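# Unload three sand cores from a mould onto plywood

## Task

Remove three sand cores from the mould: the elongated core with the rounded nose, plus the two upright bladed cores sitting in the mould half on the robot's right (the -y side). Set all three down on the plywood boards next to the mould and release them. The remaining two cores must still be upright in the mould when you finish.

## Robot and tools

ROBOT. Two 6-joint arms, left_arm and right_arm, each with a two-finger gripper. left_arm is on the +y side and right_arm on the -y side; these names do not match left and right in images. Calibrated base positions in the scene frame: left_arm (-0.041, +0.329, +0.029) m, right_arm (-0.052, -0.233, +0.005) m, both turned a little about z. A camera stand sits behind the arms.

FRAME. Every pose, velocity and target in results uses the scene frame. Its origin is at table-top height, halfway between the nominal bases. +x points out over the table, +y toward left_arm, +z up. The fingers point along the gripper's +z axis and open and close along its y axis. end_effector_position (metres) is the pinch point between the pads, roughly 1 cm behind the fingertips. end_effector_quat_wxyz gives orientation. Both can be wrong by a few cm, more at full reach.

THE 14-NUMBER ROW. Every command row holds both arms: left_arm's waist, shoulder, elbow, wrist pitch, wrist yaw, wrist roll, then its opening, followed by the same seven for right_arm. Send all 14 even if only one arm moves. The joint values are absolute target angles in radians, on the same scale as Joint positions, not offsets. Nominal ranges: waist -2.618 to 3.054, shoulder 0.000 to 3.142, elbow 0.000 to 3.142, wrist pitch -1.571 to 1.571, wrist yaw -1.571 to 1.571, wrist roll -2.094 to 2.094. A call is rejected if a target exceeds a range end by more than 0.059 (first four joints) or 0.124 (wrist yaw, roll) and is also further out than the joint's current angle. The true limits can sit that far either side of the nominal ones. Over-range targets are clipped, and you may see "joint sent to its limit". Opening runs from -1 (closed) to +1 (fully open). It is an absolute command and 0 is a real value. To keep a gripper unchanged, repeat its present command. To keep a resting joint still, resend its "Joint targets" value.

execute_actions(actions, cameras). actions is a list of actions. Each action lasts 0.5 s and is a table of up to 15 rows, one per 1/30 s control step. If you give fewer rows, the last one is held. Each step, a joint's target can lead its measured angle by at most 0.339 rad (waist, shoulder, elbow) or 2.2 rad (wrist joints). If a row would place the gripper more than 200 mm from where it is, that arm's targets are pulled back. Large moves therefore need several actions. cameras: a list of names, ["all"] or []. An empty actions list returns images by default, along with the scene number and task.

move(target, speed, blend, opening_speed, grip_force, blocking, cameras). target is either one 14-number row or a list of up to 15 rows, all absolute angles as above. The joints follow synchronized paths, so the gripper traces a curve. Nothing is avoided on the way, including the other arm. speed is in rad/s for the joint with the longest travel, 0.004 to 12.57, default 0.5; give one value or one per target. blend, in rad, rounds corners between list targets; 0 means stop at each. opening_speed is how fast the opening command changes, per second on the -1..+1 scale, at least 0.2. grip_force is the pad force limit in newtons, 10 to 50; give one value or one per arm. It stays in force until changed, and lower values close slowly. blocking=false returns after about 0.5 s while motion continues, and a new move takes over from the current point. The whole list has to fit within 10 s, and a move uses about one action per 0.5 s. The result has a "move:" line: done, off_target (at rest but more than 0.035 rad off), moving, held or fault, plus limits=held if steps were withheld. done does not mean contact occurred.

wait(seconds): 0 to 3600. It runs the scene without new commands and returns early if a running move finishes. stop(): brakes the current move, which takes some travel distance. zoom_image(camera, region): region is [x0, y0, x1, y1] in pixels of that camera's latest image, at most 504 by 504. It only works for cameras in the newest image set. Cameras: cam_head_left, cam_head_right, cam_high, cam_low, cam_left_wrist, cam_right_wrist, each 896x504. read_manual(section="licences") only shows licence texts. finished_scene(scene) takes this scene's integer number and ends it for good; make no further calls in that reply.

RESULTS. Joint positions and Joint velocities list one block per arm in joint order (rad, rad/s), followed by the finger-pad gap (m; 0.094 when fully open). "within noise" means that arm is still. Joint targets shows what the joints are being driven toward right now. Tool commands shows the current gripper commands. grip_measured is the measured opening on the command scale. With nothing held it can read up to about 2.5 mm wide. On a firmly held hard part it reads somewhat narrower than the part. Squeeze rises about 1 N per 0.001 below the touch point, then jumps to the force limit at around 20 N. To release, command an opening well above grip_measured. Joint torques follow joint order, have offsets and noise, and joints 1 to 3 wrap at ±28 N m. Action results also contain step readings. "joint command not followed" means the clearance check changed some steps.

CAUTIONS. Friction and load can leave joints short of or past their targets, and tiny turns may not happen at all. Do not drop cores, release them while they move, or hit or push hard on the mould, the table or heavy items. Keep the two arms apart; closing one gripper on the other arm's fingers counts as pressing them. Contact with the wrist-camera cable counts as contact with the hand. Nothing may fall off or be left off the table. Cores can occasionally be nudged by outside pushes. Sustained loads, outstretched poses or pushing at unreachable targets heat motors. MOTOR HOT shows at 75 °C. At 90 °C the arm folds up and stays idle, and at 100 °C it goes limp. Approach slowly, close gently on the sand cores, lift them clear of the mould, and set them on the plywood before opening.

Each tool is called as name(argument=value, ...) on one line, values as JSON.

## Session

execute_actions(actions=[], cameras=["cam_head_left","cam_head_right","cam_high","cam_right_wrist"])

Scene clock: 0.00 s.
left_arm: end_effector_position=(+0.2184, +0.2621, +0.3639) grip_measured=+1.000 end_effector_quat_wxyz=(+0.716, -0.180, +0.613, -0.280) | right_arm: end_effector_position=(+0.2262, -0.1368, +0.3456) grip_measured=+1.000 end_effector_quat_wxyz=(+0.697, +0.049, +0.668, +0.255)
Joint positions: left_arm=[-0.501 0.468 0.452 0.218 -0.428 -0.574 0.094] | right_arm=[0.466 0.596 0.57 0.129 0.138 0.41 0.094]
Joint velocities: within noise
Joint torques (N m): no reading
Motor temperatures (°C): left_arm=[23 38 34 28 22 22 25] | right_arm=[25 40 29 26 21 24 21]
Heat: left arm: 38 °C; right arm: 40 °C.
Joint targets: left_arm=[-0.501 0.468 0.457 0.212 -0.428 -0.573] | right_arm=[0.466 0.596 0.579 0.130 0.138 0.409]
Tool commands: left_gripper/opening=+1.0 right_gripper/opening=+1.0
Images, in order (width x height): cam_head_left 896x504, cam_head_right 896x504, cam_high 896x504, cam_right_wrist 896x504.

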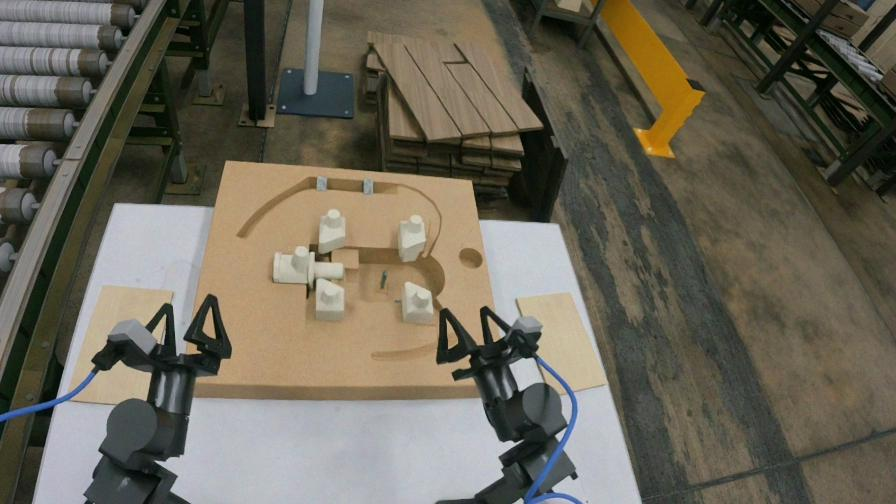

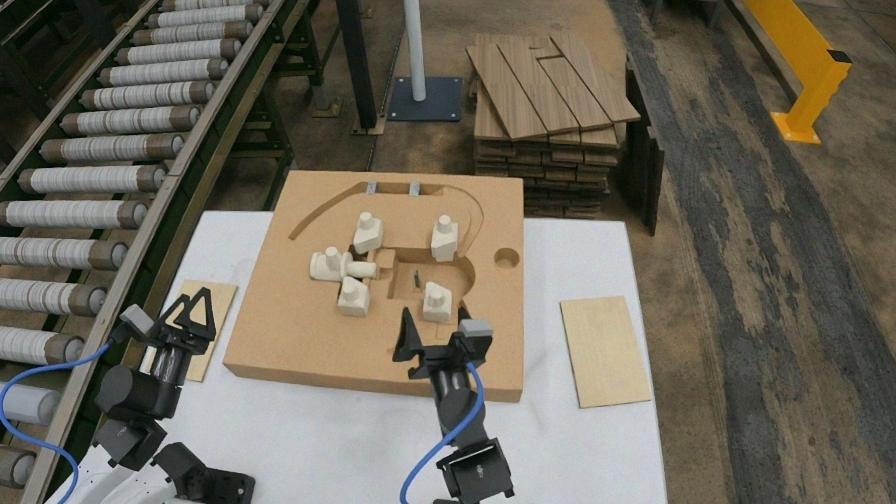

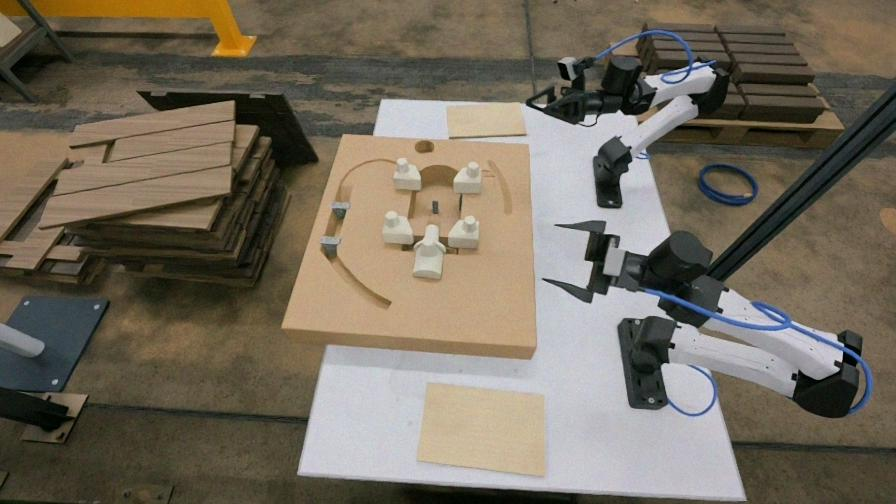

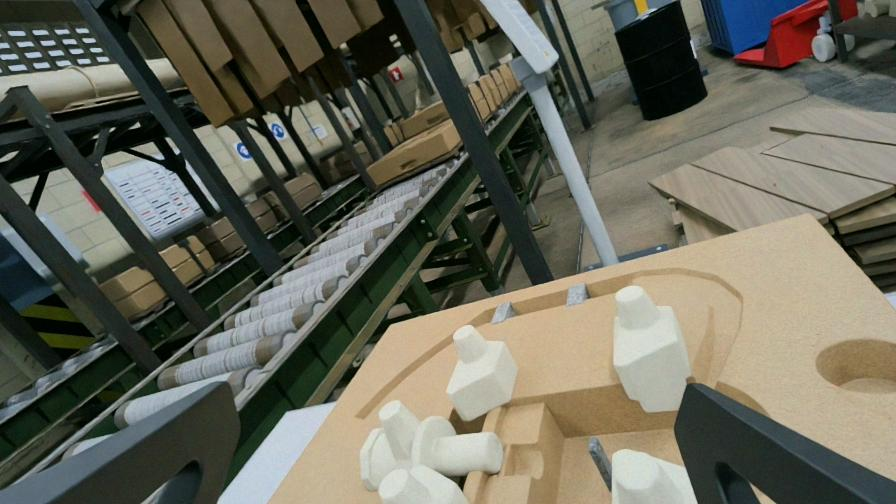

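move(target=[-0.322,1.9531,1.9426,-1.1235,0,0,1,0.3336,1.9027,2.096,-1.327,0,0,1], speed=1.2, grip_force=[50,38], cameras=["cam_right_wrist","cam_left_wrist"])

Scene clock: 10.87 s.
left_arm: end_effector_position=(+0.3980, +0.1719, +0.2163) grip_measured=+1.000 end_effector_quat_wxyz=(+0.212, +0.161, +0.963, -0.032) | right_arm: end_effector_position=(+0.3687, -0.1108, +0.2472) grip_measured=+1.000 end_effector_quat_wxyz=(+0.214, -0.133, +0.967, +0.027)
Joint positions: left_arm=[-0.325 1.941 1.914 -1.111 -0.015 -0.014 0.094] | right_arm=[0.338 1.891 2.071 -1.316 0.012 0.013 0.094]
Joint torques (N m): left_arm=[0.14 -8.91 10.45 1.05 0.19 0.14] | right_arm=[-0.18 -9.59 7.77 0.96 -0.15 -0.22]
Heat: left arm: 38 °C; right arm: 40 °C.
Joint targets: left_arm=[-0.322 1.953 1.942 -1.123 0.000 0.000] | right_arm=[0.334 1.903 2.096 -1.327 0.000 0.000]
grip_force (N): 50, 38
move: done
Images, in order (width x height): cam_left_wrist 896x504, cam_right_wrist 896x504.

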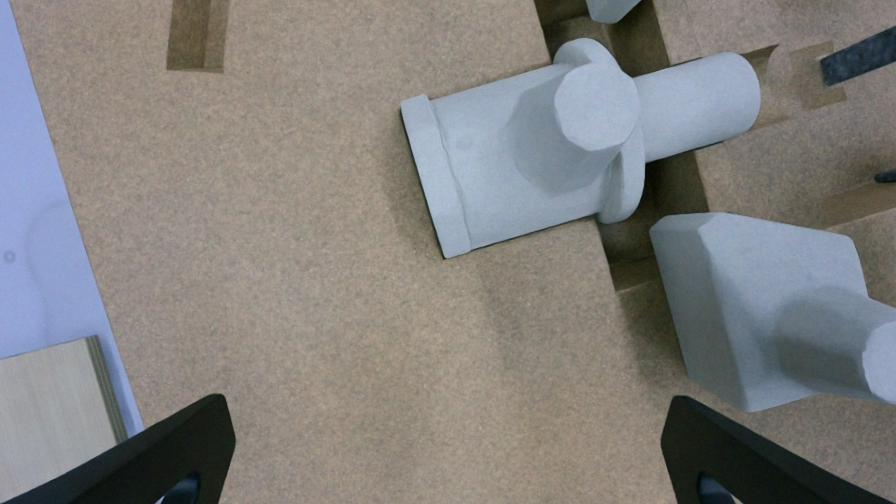

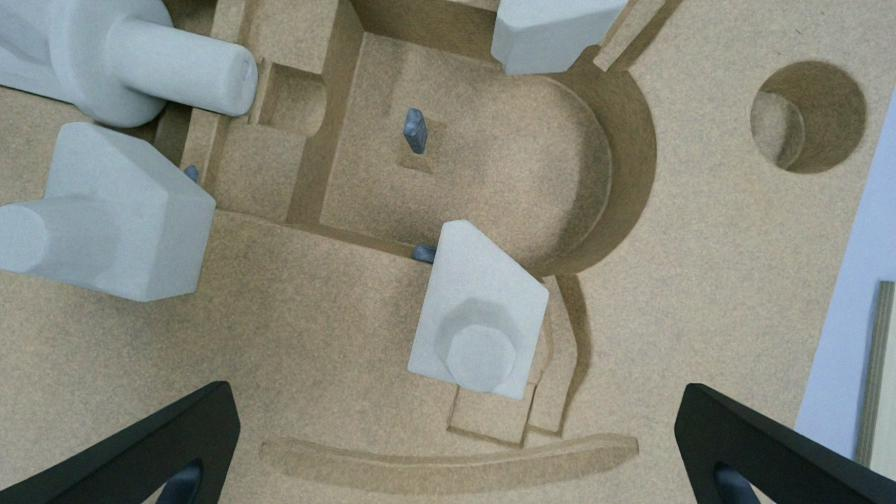

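move(target=[[-0.508,2.0649,1.9823,-0.8174,-0.38,-0.465,1,0.337,1.815,1.695,-1.015,0.103,0.221,1],[-0.508,2.0523,1.8049,-0.6526,-0.38,-0.465,1,0.337,1.817,1.56,-0.87,0.103,0.221,1]], speed=0.8, blend=0.05, cameras=["cam_right_wrist","cam_left_wrist"])

Scene clock: 37.60 s.
left_arm: end_effector_position=(+0.4573, +0.1066, +0.1993) grip_measured=+1.000 end_effector_quat_wxyz=(+0.372, -0.023, +0.928, -0.008) | right_arm: end_effector_position=(+0.3756, -0.1233, +0.1370) grip_measured=+1.000 end_effector_quat_wxyz=(+0.207, -0.030, +0.978, +0.006)
Joint positions: left_arm=[-0.508 2.041 1.821 -0.663 -0.36 -0.452 0.094] | right_arm=[0.338 1.843 1.568 -0.889 0.092 0.207 0.094]
Joint torques (N m): left_arm=[-0.08 -10.18 6.87 1.67 -0.32 -0.1] | right_arm=[0.28 -13.34 5.81 1.21 0.17 0.09]
Motor temperatures (°C): left_arm=[23 48 42 29 22 22 25] | right_arm=[25 43 35 29 21 24 21]
Heat: left arm: 48 °C; right arm: 43 °C.
Joint targets: left_arm=[-0.508 2.052 1.805 -0.652 -0.380 -0.465] | right_arm=[0.337 1.817 1.560 -0.870 0.103 0.221]
grip_force (N): 50, 38
move: done
Images, in order (width x height): cam_left_wrist 896x504, cam_right_wrist 896x504.

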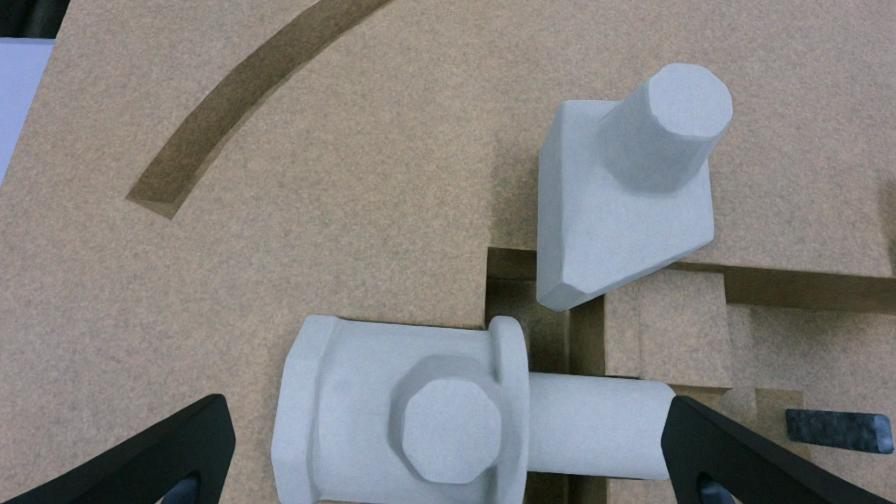

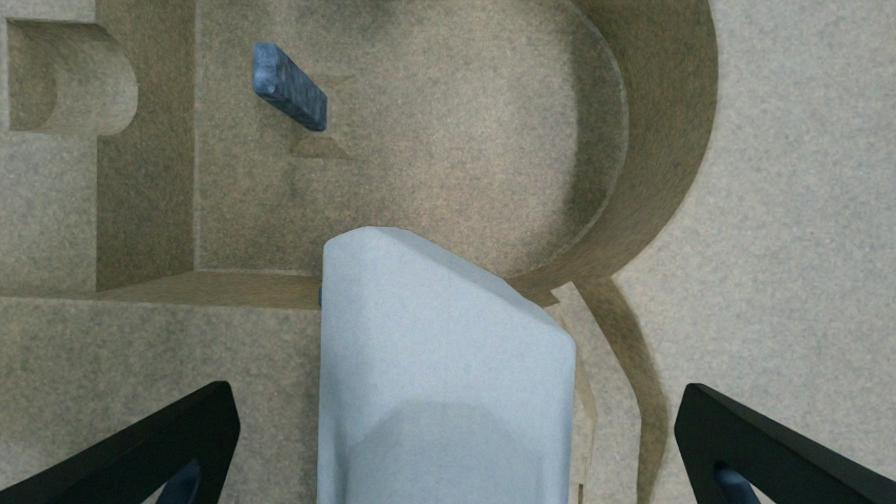

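move(target=[[-0.508,2.065,1.652,-0.487,-0.38,-0.45,1,0.342,1.8181,1.4275,-0.7434,0.103,0.221,1],[-0.508,2.065,1.652,-0.487,-0.38,-0.45,-1,0.342,1.8181,1.4275,-0.7434,0.103,0.221,-1],[-0.508,2.02,1.74,-0.42,-0.38,-0.45,-1,0.342,1.81,1.5603,-0.8755,0.103,0.221,-1],[-0.508,2.05,2.0,-0.69,-0.38,-0.45,-1,0.342,1.8159,1.7081,-1.0162,0.103,0.221,-1],[-0.508,2.06,2.23,-0.88,-0.37,-0.45,-1,0.342,1.9141,2.1149,-1.3348,0.103,0.221,-1]], speed=[0.4,0.4,0.25,0.35,0.4], blend=[0,0,0.03,0.05,0], cameras=["cam_right_wrist","cam_left_wrist","cam_low"])

Scene clock: 54.30 s.
left_arm: end_effector_position=(+0.4509, +0.1077, +0.2677) grip_measured=-0.308 end_effector_quat_wxyz=(+0.365, -0.020, +0.931, -0.011) | right_arm: end_effector_position=(+0.3669, -0.1238, +0.2394) grip_measured=+0.166 end_effector_quat_wxyz=(+0.198, -0.031, +0.980, +0.005)
Joint positions: left_arm=[-0.508 2.076 2.157 -0.975 -0.346 -0.452 0.033] | right_arm=[0.342 1.907 2.077 -1.351 0.091 0.212 0.055]
Joint torques (N m): left_arm=[-0.1 -12.51 14.68 2.52 -0.36 0.03] | right_arm=[0.24 -10.03 8.59 1.13 0.18 0.01]
Heat: left arm: 52 °C; right arm: 47 °C.
Joint targets: left_arm=[-0.508 2.060 2.230 -0.880 -0.370 -0.450] | right_arm=[0.342 1.914 2.115 -1.335 0.103 0.221]
grip_force (N): 50, 38
move: off_target (left_arm, right_arm); left_arm: the wrist pitch is farthest, 0.095 rad from its target; right_arm: the elbow is farthest, 0.038 rad from its target
Images, in order (width x height): cam_low 896x504, cam_left_wrist 896x504, cam_right_wrist 896x504.

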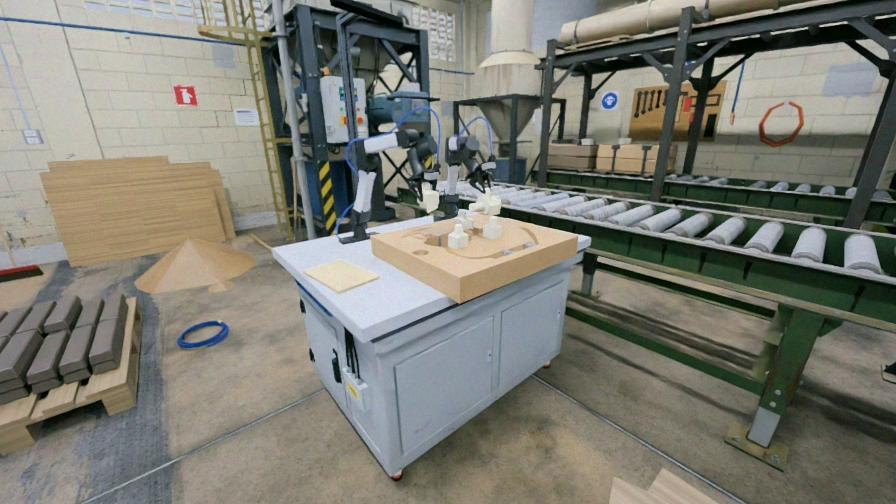

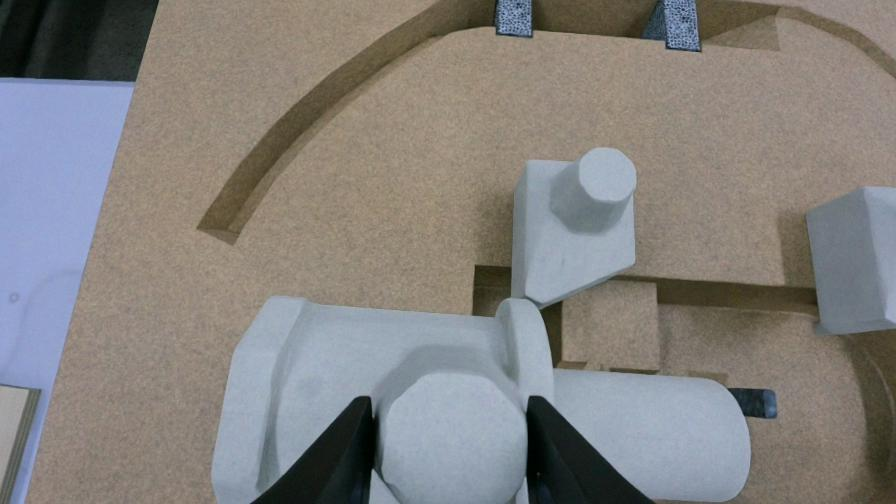

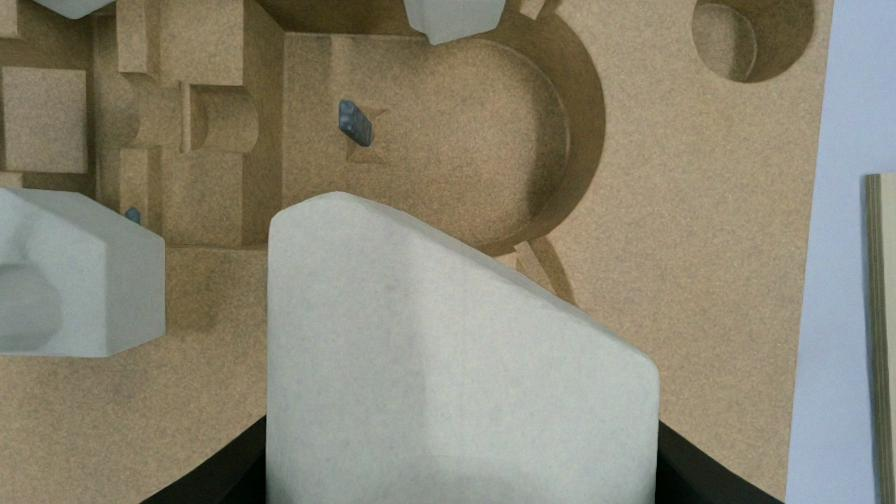

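move(target=[[-0.15,2.06,2.23,-0.88,-0.37,-0.46,-1,-0.1,1.9141,2.1149,-1.3348,0.103,0.221,-1],[0.176,1.81,1.85,-1.28,-0.66,-1.23,-1,-0.59,1.9141,2.1149,-1.3348,0.103,0.221,-1],[0.193,1.715,1.395,-0.97,-0.66,-1.23,-1,-0.59,1.79,1.5,-0.75,0.103,0.221,-1],[0.193,1.732,1.315,-0.872,-0.66,-1.23,-1,-0.59,1.689,1.115,-0.338,0.103,0.221,-1],[0.193,1.743,1.28,-0.83,-0.66,-1.23,-1,-0.59,1.72,1.063,-0.258,0.103,0.221,-1]], speed=[0.6,0.7,0.6,0.4,0.12], blend=[0.15,0.12,0.08,0.03,0], cameras=["cam_low","cam_high","cam_right_wrist","cam_left_wrist"])

zoom_image(camera="cam_low", region=[290, 210, 400, 300])

zoom_image(camera="cam_high", region=[400, 360, 560, 490])

Scene clock: 74.80 s.
left_arm: end_effector_position=(+0.3007, +0.4840, +0.1253) grip_measured=-0.308 end_effector_quat_wxyz=(+0.231, -0.630, +0.714, +0.202) | right_arm: end_effector_position=(+0.2817, -0.5004, +0.0638) grip_measured=+0.166 end_effector_quat_wxyz=(+0.266, +0.407, +0.868, -0.104)
Joint positions: left_arm=[0.188 1.775 1.288 -0.879 -0.593 -1.219 0.033] | right_arm=[-0.587 1.74 1.061 -0.319 0.095 0.212 0.055]
Joint torques (N m): left_arm=[0.39 -10.8 6.63 1.18 -1.01 -0.08] | right_arm=[0.17 -11.59 6.31 1.85 0.15 0.04]
Motor temperatures (°C): left_arm=[23 60 50 34 23 22 27] | right_arm=[25 47 38 30 21 24 22]
Heat: left arm: 60 °C; right arm: 47 °C.
Joint targets: left_arm=[0.193 1.743 1.280 -0.830 -0.660 -1.230] | right_arm=[-0.590 1.720 1.063 -0.258 0.103 0.221]
grip_force (N): 50, 38
move: off_target (left_arm, right_arm); left_arm: the wrist yaw is farthest, 0.067 rad from its target; right_arm: the wrist pitch is farthest, 0.061 rad from its target
Images, in order (width x height): cam_high 896x504, cam_low 896x504, cam_left_wrist 896x504, cam_right_wrist 896x504.

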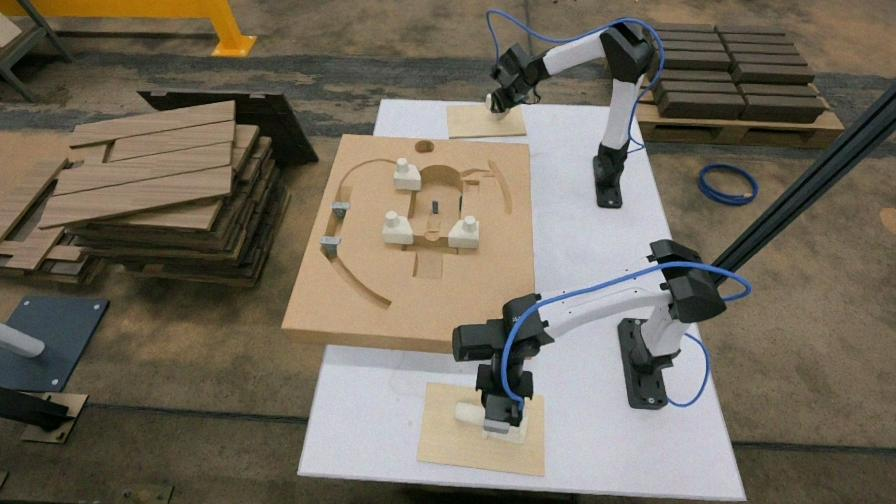

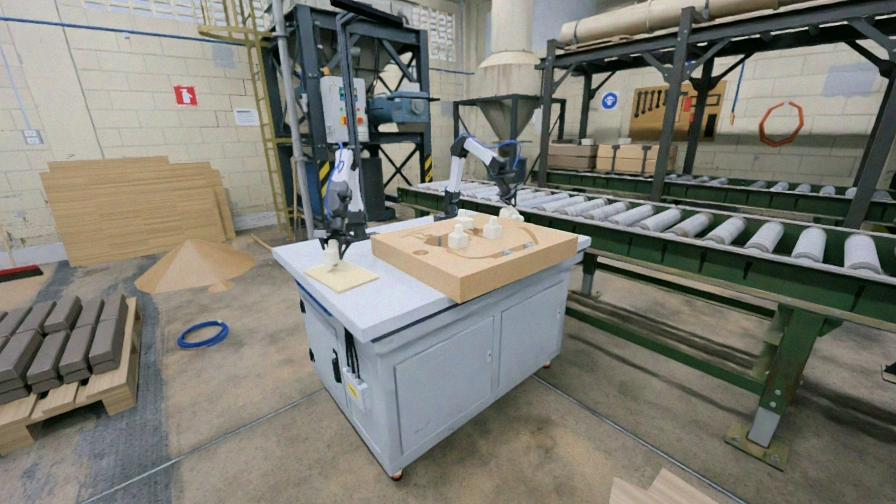

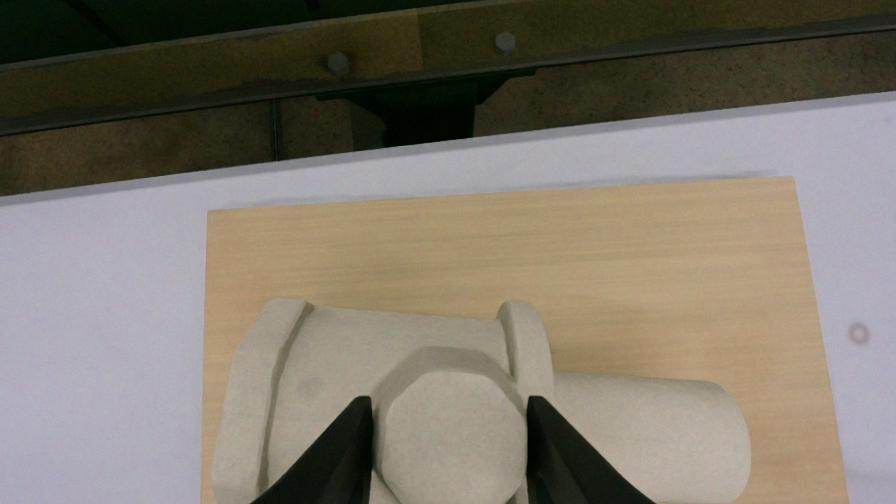

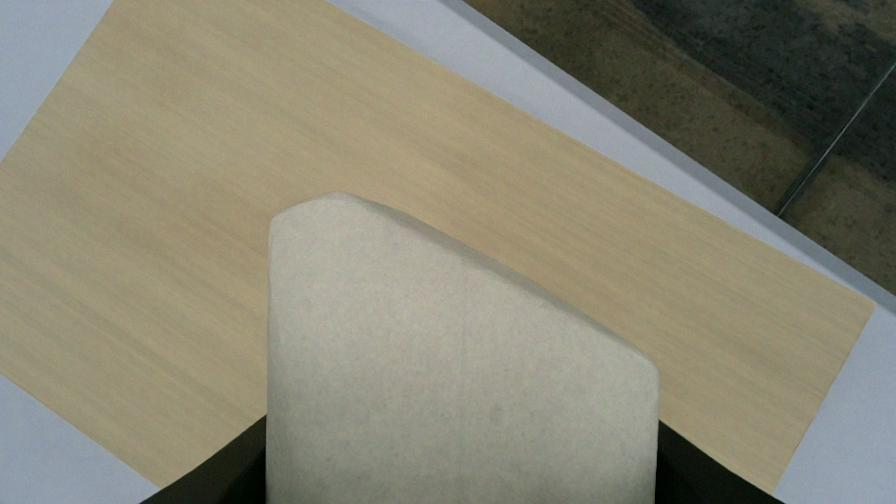

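Scaled by 4.582 from the camera's image (finer frame: 1280x720).

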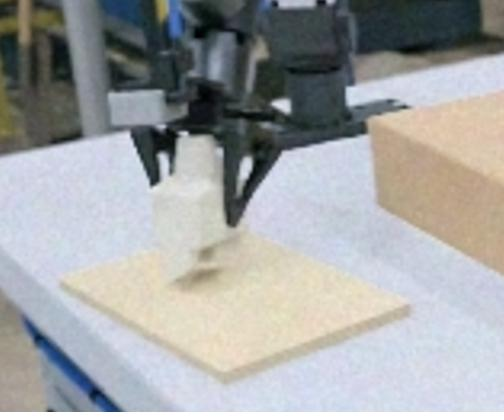

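Scaled by 3.150 from the camera's image (finer frame: 1280x720).

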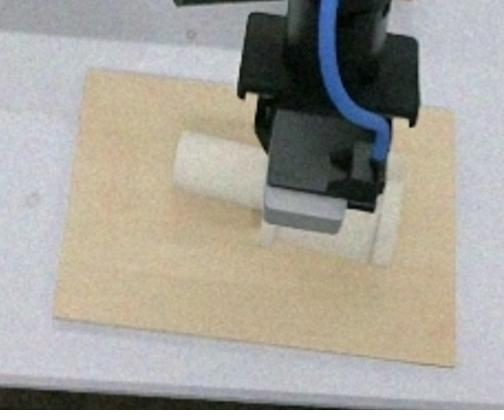

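move(target=[[0.193,1.757,1.24,-0.775,-0.64,-1.23,-1,-0.59,1.757,1.016,-0.183,0.103,0.221,-1],[0.193,1.757,1.24,-0.775,-0.64,-1.23,0.8,-0.59,1.757,1.016,-0.183,0.103,0.221,0.8],[0.193,1.73,1.395,-0.97,-0.64,-1.23,0.8,-0.59,1.5517,1.2941,-0.5424,0.103,0.221,0.8],[0.193,1.7751,1.7252,-1.3117,-0.64,-1.23,0.8,0.1,1.85,1.62,-0.5,0.115,0.095,0.8],[0.193,1.7751,1.7252,-1.3117,-0.64,-1.23,0.8,0.264,2.2381,2.0986,-0.7105,0.115,0.095,0.8]], speed=[0.15,0.5,0.5,0.8,0.8], blend=[0,0,0.06,0.15,0], opening_speed=0.8, cameras=["cam_low","cam_high","cam_right_wrist","cam_left_wrist"])

zoom_image(camera="cam_low", region=[290, 210, 400, 300])

Scene clock: 89.67 s.
left_arm: end_effector_position=(+0.2997, +0.4882, +0.2358) grip_measured=+0.799 end_effector_quat_wxyz=(+0.239, -0.630, +0.708, +0.212) | right_arm: end_effector_position=(+0.5321, -0.1235, +0.1669) grip_measured=+0.798 end_effector_quat_wxyz=(+0.356, -0.033, +0.934, +0.008)
Joint positions: left_arm=[0.19 1.758 1.698 -1.3 -0.619 -1.219 0.084] | right_arm=[0.267 2.218 2.07 -0.701 0.105 0.107 0.084]
Joint torques (N m): left_arm=[0.21 -6.48 9.88 0.59 -0.53 -0.09] | right_arm=[0.08 -12.98 8.8 1.43 0.13 -0.14]
Motor temperatures (°C): left_arm=[23 56 47 33 23 22 26] | right_arm=[25 48 37 32 21 24 22]
Heat: left arm: 56 °C; right arm: 48 °C.
Joint targets: left_arm=[0.193 1.775 1.725 -1.312 -0.640 -1.230] | right_arm=[0.264 2.238 2.098 -0.710 0.115 0.095]
grip_force (N): 50, 38
move: done; target 2's new numbers were sent with left_arm's wrist pitch 0.071 rad from that target
Images, in order (width x height): cam_high 896x504, cam_low 896x504, cam_left_wrist 896x504, cam_right_wrist 896x504.

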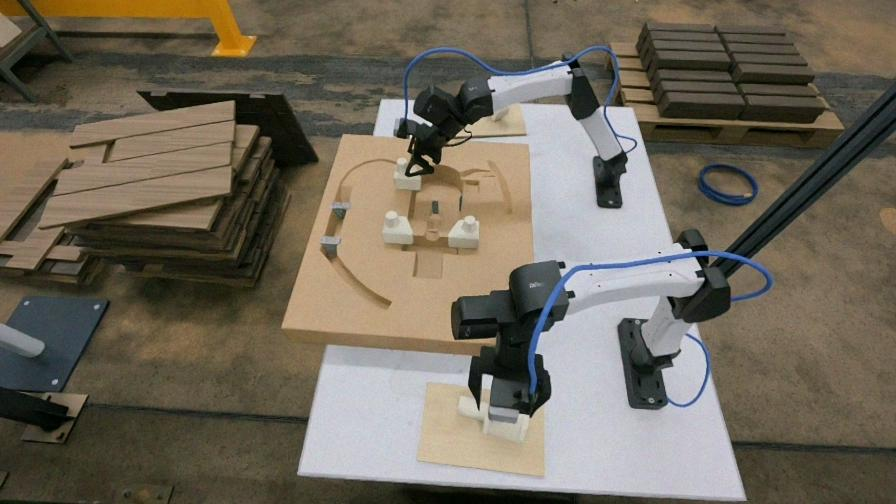

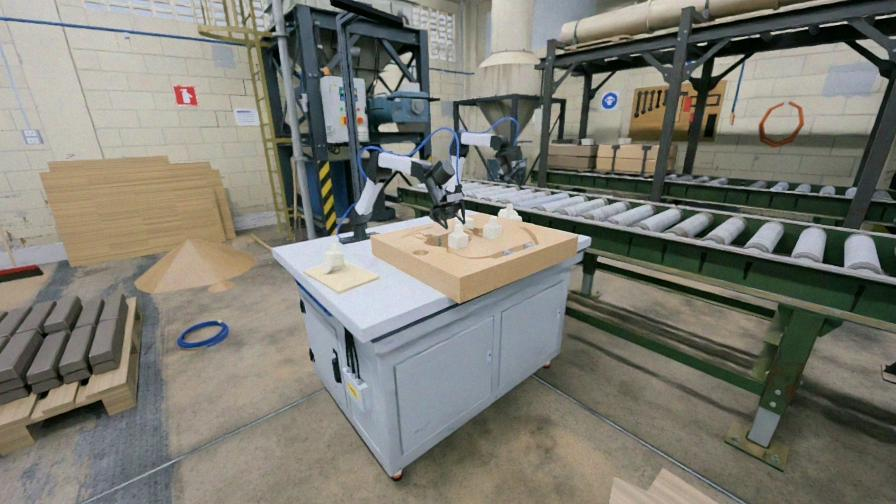

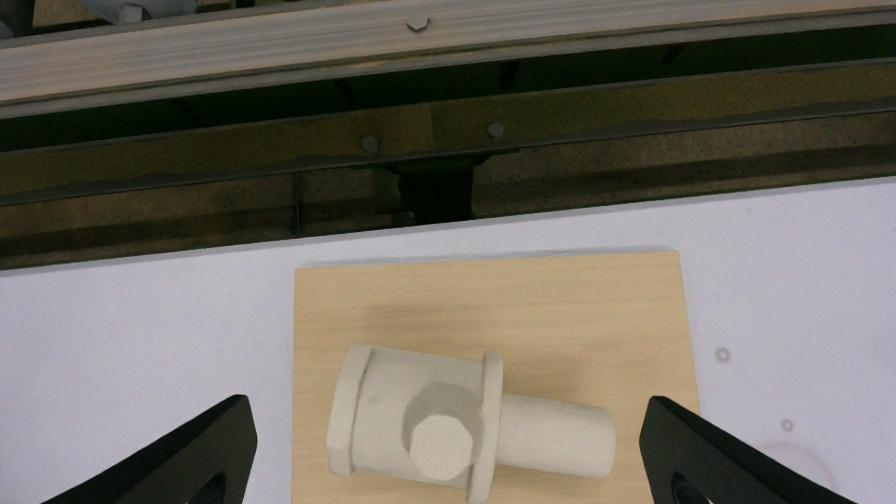

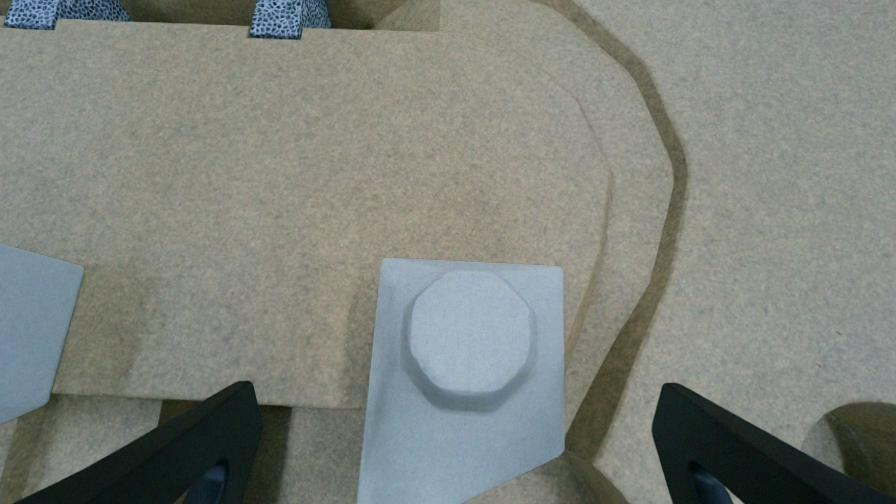

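Scaled by 4.582 from the camera's image (finer frame: 1280x720).

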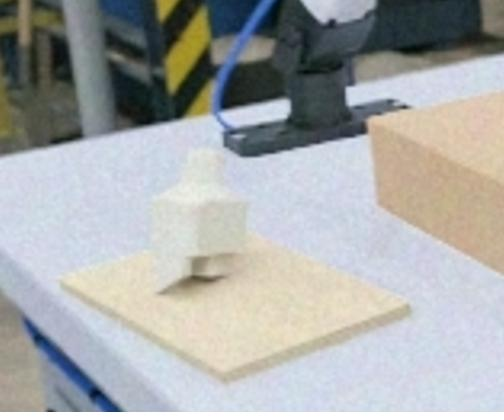

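move(target=[[0.193,1.7751,1.7252,-1.3117,-0.64,-1.23,0.8,0.258,2.3,1.965,-0.531,0.115,0.115,0.8],[0.193,1.7751,1.7252,-1.3117,-0.64,-1.23,0.8,0.258,2.3,1.965,-0.531,0.115,0.115,-1],[0.193,1.7751,1.7252,-1.3117,-0.64,-1.23,0.8,0.258,2.2935,2.1918,-0.7483,0.115,0.115,-1]], speed=0.5, cameras=["cam_right_wrist"])

Scene clock: 105.33 s.
left_arm: end_effector_position=(+0.2997, +0.4882, +0.2358) grip_measured=+0.799 end_effector_quat_wxyz=(+0.239, -0.630, +0.708, +0.212) | right_arm: end_effector_position=(+0.5325, -0.1274, +0.1392) grip_measured=+0.171 end_effector_quat_wxyz=(+0.315, -0.032, +0.948, -0.002)
Joint positions: left_arm=[0.19 1.758 1.698 -1.3 -0.619 -1.219 0.084] | right_arm=[0.261 2.3 2.151 -0.788 0.11 0.107 0.055]
Joint torques (N m): left_arm=[0.29 -6.46 9.83 0.6 -0.53 -0.09] | right_arm=[-0.01 -16.14 9.69 1.72 0.09 0.01]
Heat: left arm: 52 °C; right arm: 51 °C.
Joint targets: left_arm=[0.193 1.775 1.725 -1.312 -0.640 -1.230] | right_arm=[0.258 2.293 2.192 -0.748 0.115 0.115]
grip_force (N): 50, 38
move: off_target (right_arm); right_arm: the elbow is farthest, 0.041 rad from its target

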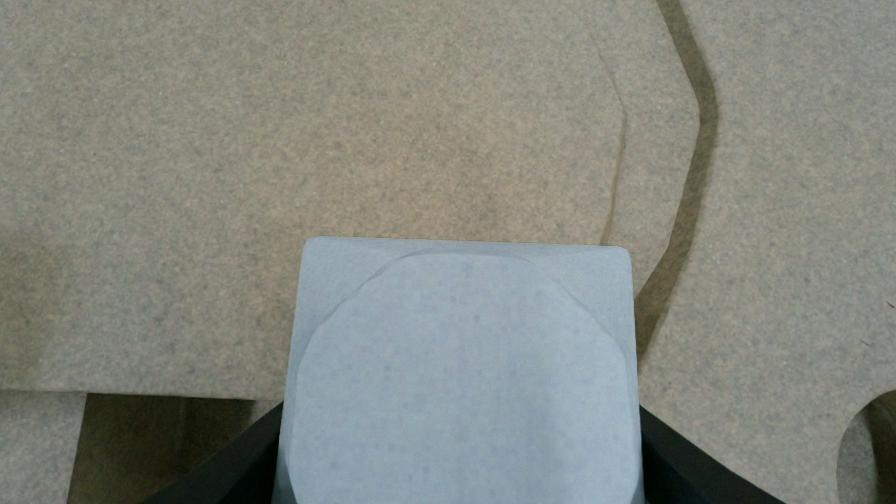

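move(target=[[0.193,1.7751,1.7252,-1.3117,-0.64,-1.23,0.8,0.26,2.24,2.225,-0.745,0.115,0.115,-1],[0.193,1.7751,1.7252,-1.3117,-0.64,-1.23,0.8,0.2,1.80,1.64,-0.63,0.115,0.115,-1],[0.193,1.7751,1.7252,-1.3117,-0.64,-1.23,0.8,-0.478,2.08,2.05,-0.86,0,0,-1],[0.193,1.7751,1.7252,-1.3117,-0.64,-1.23,0.8,-0.478,2.15,1.85,-0.66,0,0,-1]], speed=[0.5,0.6,0.7,0.5], blend=[0.02,0.08,0.08,0], cameras=["cam_right_wrist","cam_low","cam_high"])

zoom_image(camera="cam_low", region=[290, 210, 400, 300])

zoom_image(camera="cam_high", region=[430, 70, 530, 150])

Scene clock: 117.00 s.
left_arm: end_effector_position=(+0.2997, +0.4882, +0.2358) grip_measured=+0.799 end_effector_quat_wxyz=(+0.239, -0.630, +0.708, +0.212) | right_arm: end_effector_position=(+0.4154, -0.5099, +0.1035) grip_measured=+0.171 end_effector_quat_wxyz=(+0.251, +0.261, +0.930, -0.072)
Joint positions: left_arm=[0.19 1.758 1.698 -1.3 -0.619 -1.219 0.084] | right_arm=[-0.482 2.159 1.837 -0.722 0.011 0.013 0.055]
Joint torques (N m): left_arm=[0.24 -6.5 9.87 0.57 -0.52 -0.1] | right_arm=[0.57 -14.91 7.42 1.74 -0.09 -0.21]
Motor temperatures (°C): left_arm=[23 50 46 31 23 22 26] | right_arm=[25 53 41 34 21 24 22]
Heat: left arm: 50 °C; right arm: 53 °C.
Joint targets: left_arm=[0.193 1.775 1.725 -1.312 -0.640 -1.230] | right_arm=[-0.478 2.150 1.850 -0.660 0.000 0.000]
grip_force (N): 50, 38
move: off_target (right_arm); right_arm: the wrist pitch is farthest, 0.062 rad from its target
Images, in order (width x height): cam_high 896x504, cam_low 896x504, cam_right_wrist 896x504.

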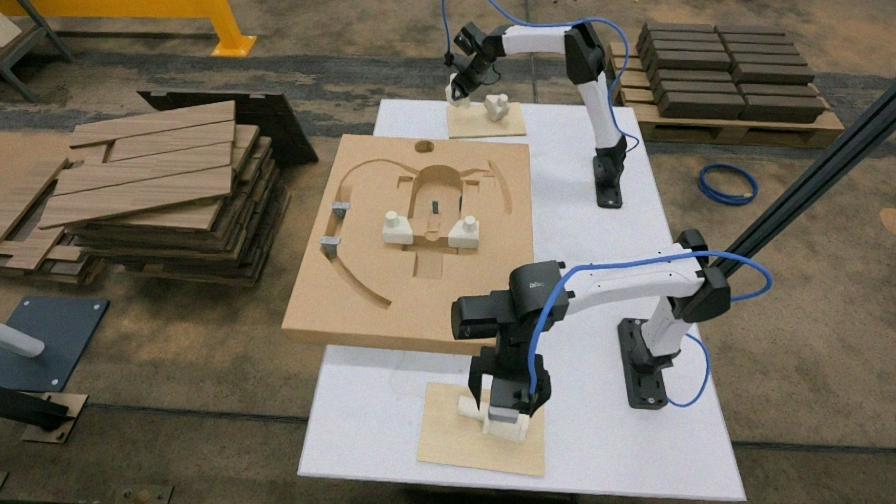

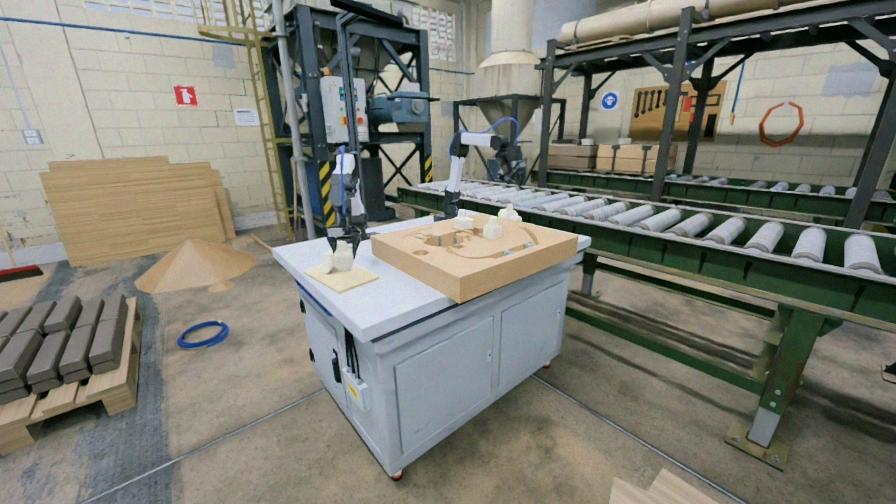

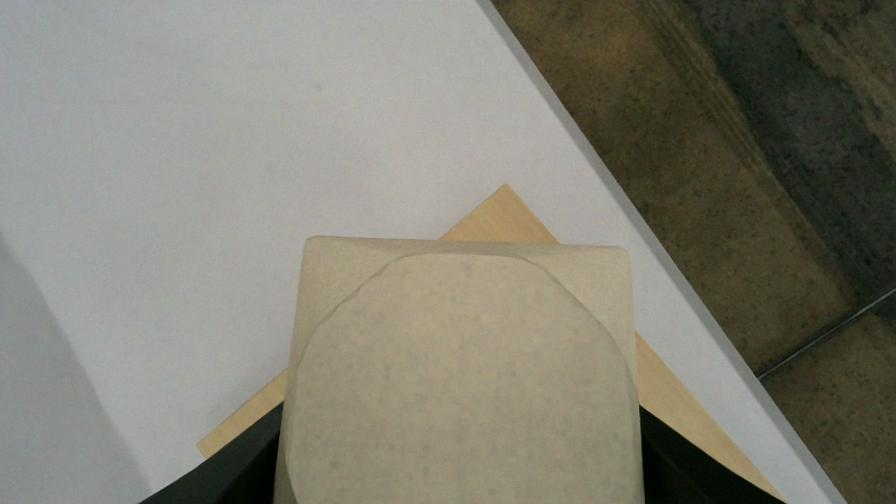

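Scaled by 4.582 from the camera's image (finer frame: 1280x720).

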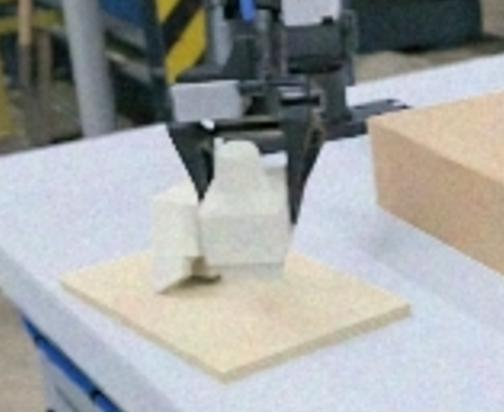

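Scaled by 5.040 from the camera's image (finer frame: 1280x720).

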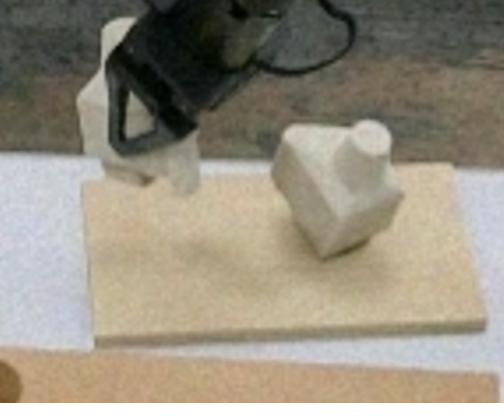

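move(target=[[0.193,1.7751,1.7252,-1.3117,-0.64,-1.23,0.8,-0.478,2.14,1.735,-0.56,0,0,-1],[0.193,1.7751,1.7252,-1.3117,-0.64,-1.23,0.8,-0.478,2.147,1.70,-0.522,0,0,-1]], speed=[0.3,0.12], blend=[0.01,0], cameras=["cam_low","cam_high"])

zoom_image(camera="cam_low", region=[300, 220, 390, 295])

zoom_image(camera="cam_high", region=[430, 70, 530, 150])

Scene clock: 125.80 s.
left_arm: end_effector_position=(+0.2997, +0.4882, +0.2358) grip_measured=+0.799 end_effector_quat_wxyz=(+0.239, -0.630, +0.708, +0.212) | right_arm: end_effector_position=(+0.4102, -0.5069, +0.0680) grip_measured=+0.171 end_effector_quat_wxyz=(+0.249, +0.261, +0.930, -0.071)
Joint positions: left_arm=[0.19 1.758 1.698 -1.3 -0.619 -1.219 0.084] | right_arm=[-0.482 2.159 1.697 -0.584 0.011 0.013 0.055]
Joint torques (N m): left_arm=[0.14 -6.49 9.83 0.59 -0.52 -0.11] | right_arm=[0.72 -15.19 6.58 1.79 -0.13 -0.18]
Motor temperatures (°C): left_arm=[23 49 46 30 23 22 26] | right_arm=[25 55 40 35 21 24 22]
Heat: left arm: 49 °C; right arm: 55 °C.
Joint targets: left_arm=[0.193 1.775 1.725 -1.312 -0.640 -1.230] | right_arm=[-0.478 2.147 1.700 -0.522 0.000 0.000]
grip_force (N): 50, 38
move: off_target (right_arm); right_arm: the wrist pitch is farthest, 0.062 rad from its target
Images, in order (width x height): cam_high 896x504, cam_low 896x504.

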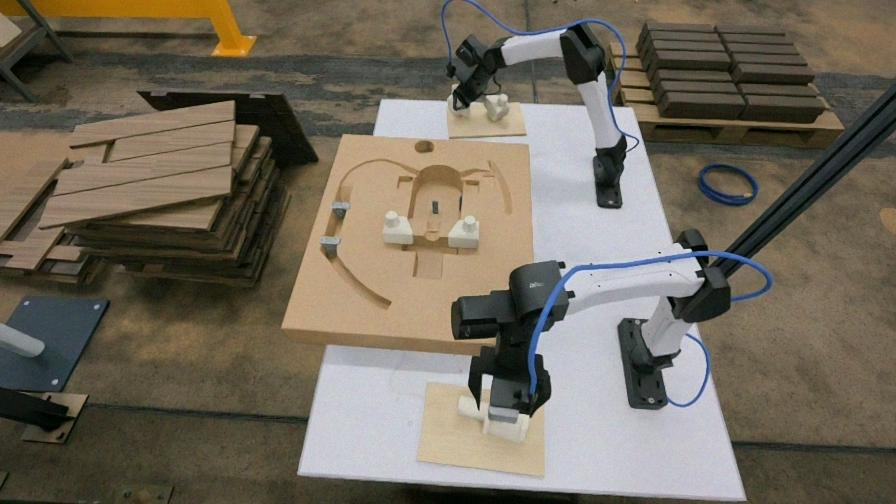

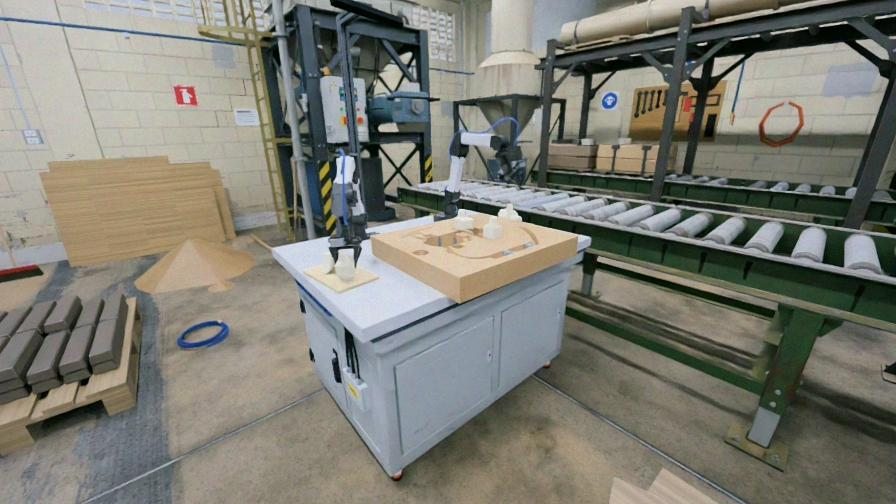

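Scaled by 5.600 from the camera's image (finer frame: 1280x720).

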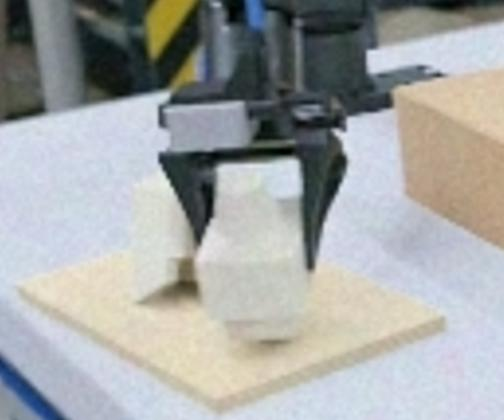

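Scaled by 5.040 from the camera's image (finer frame: 1280x720).

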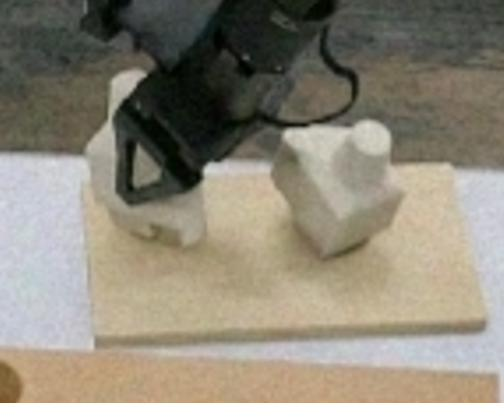

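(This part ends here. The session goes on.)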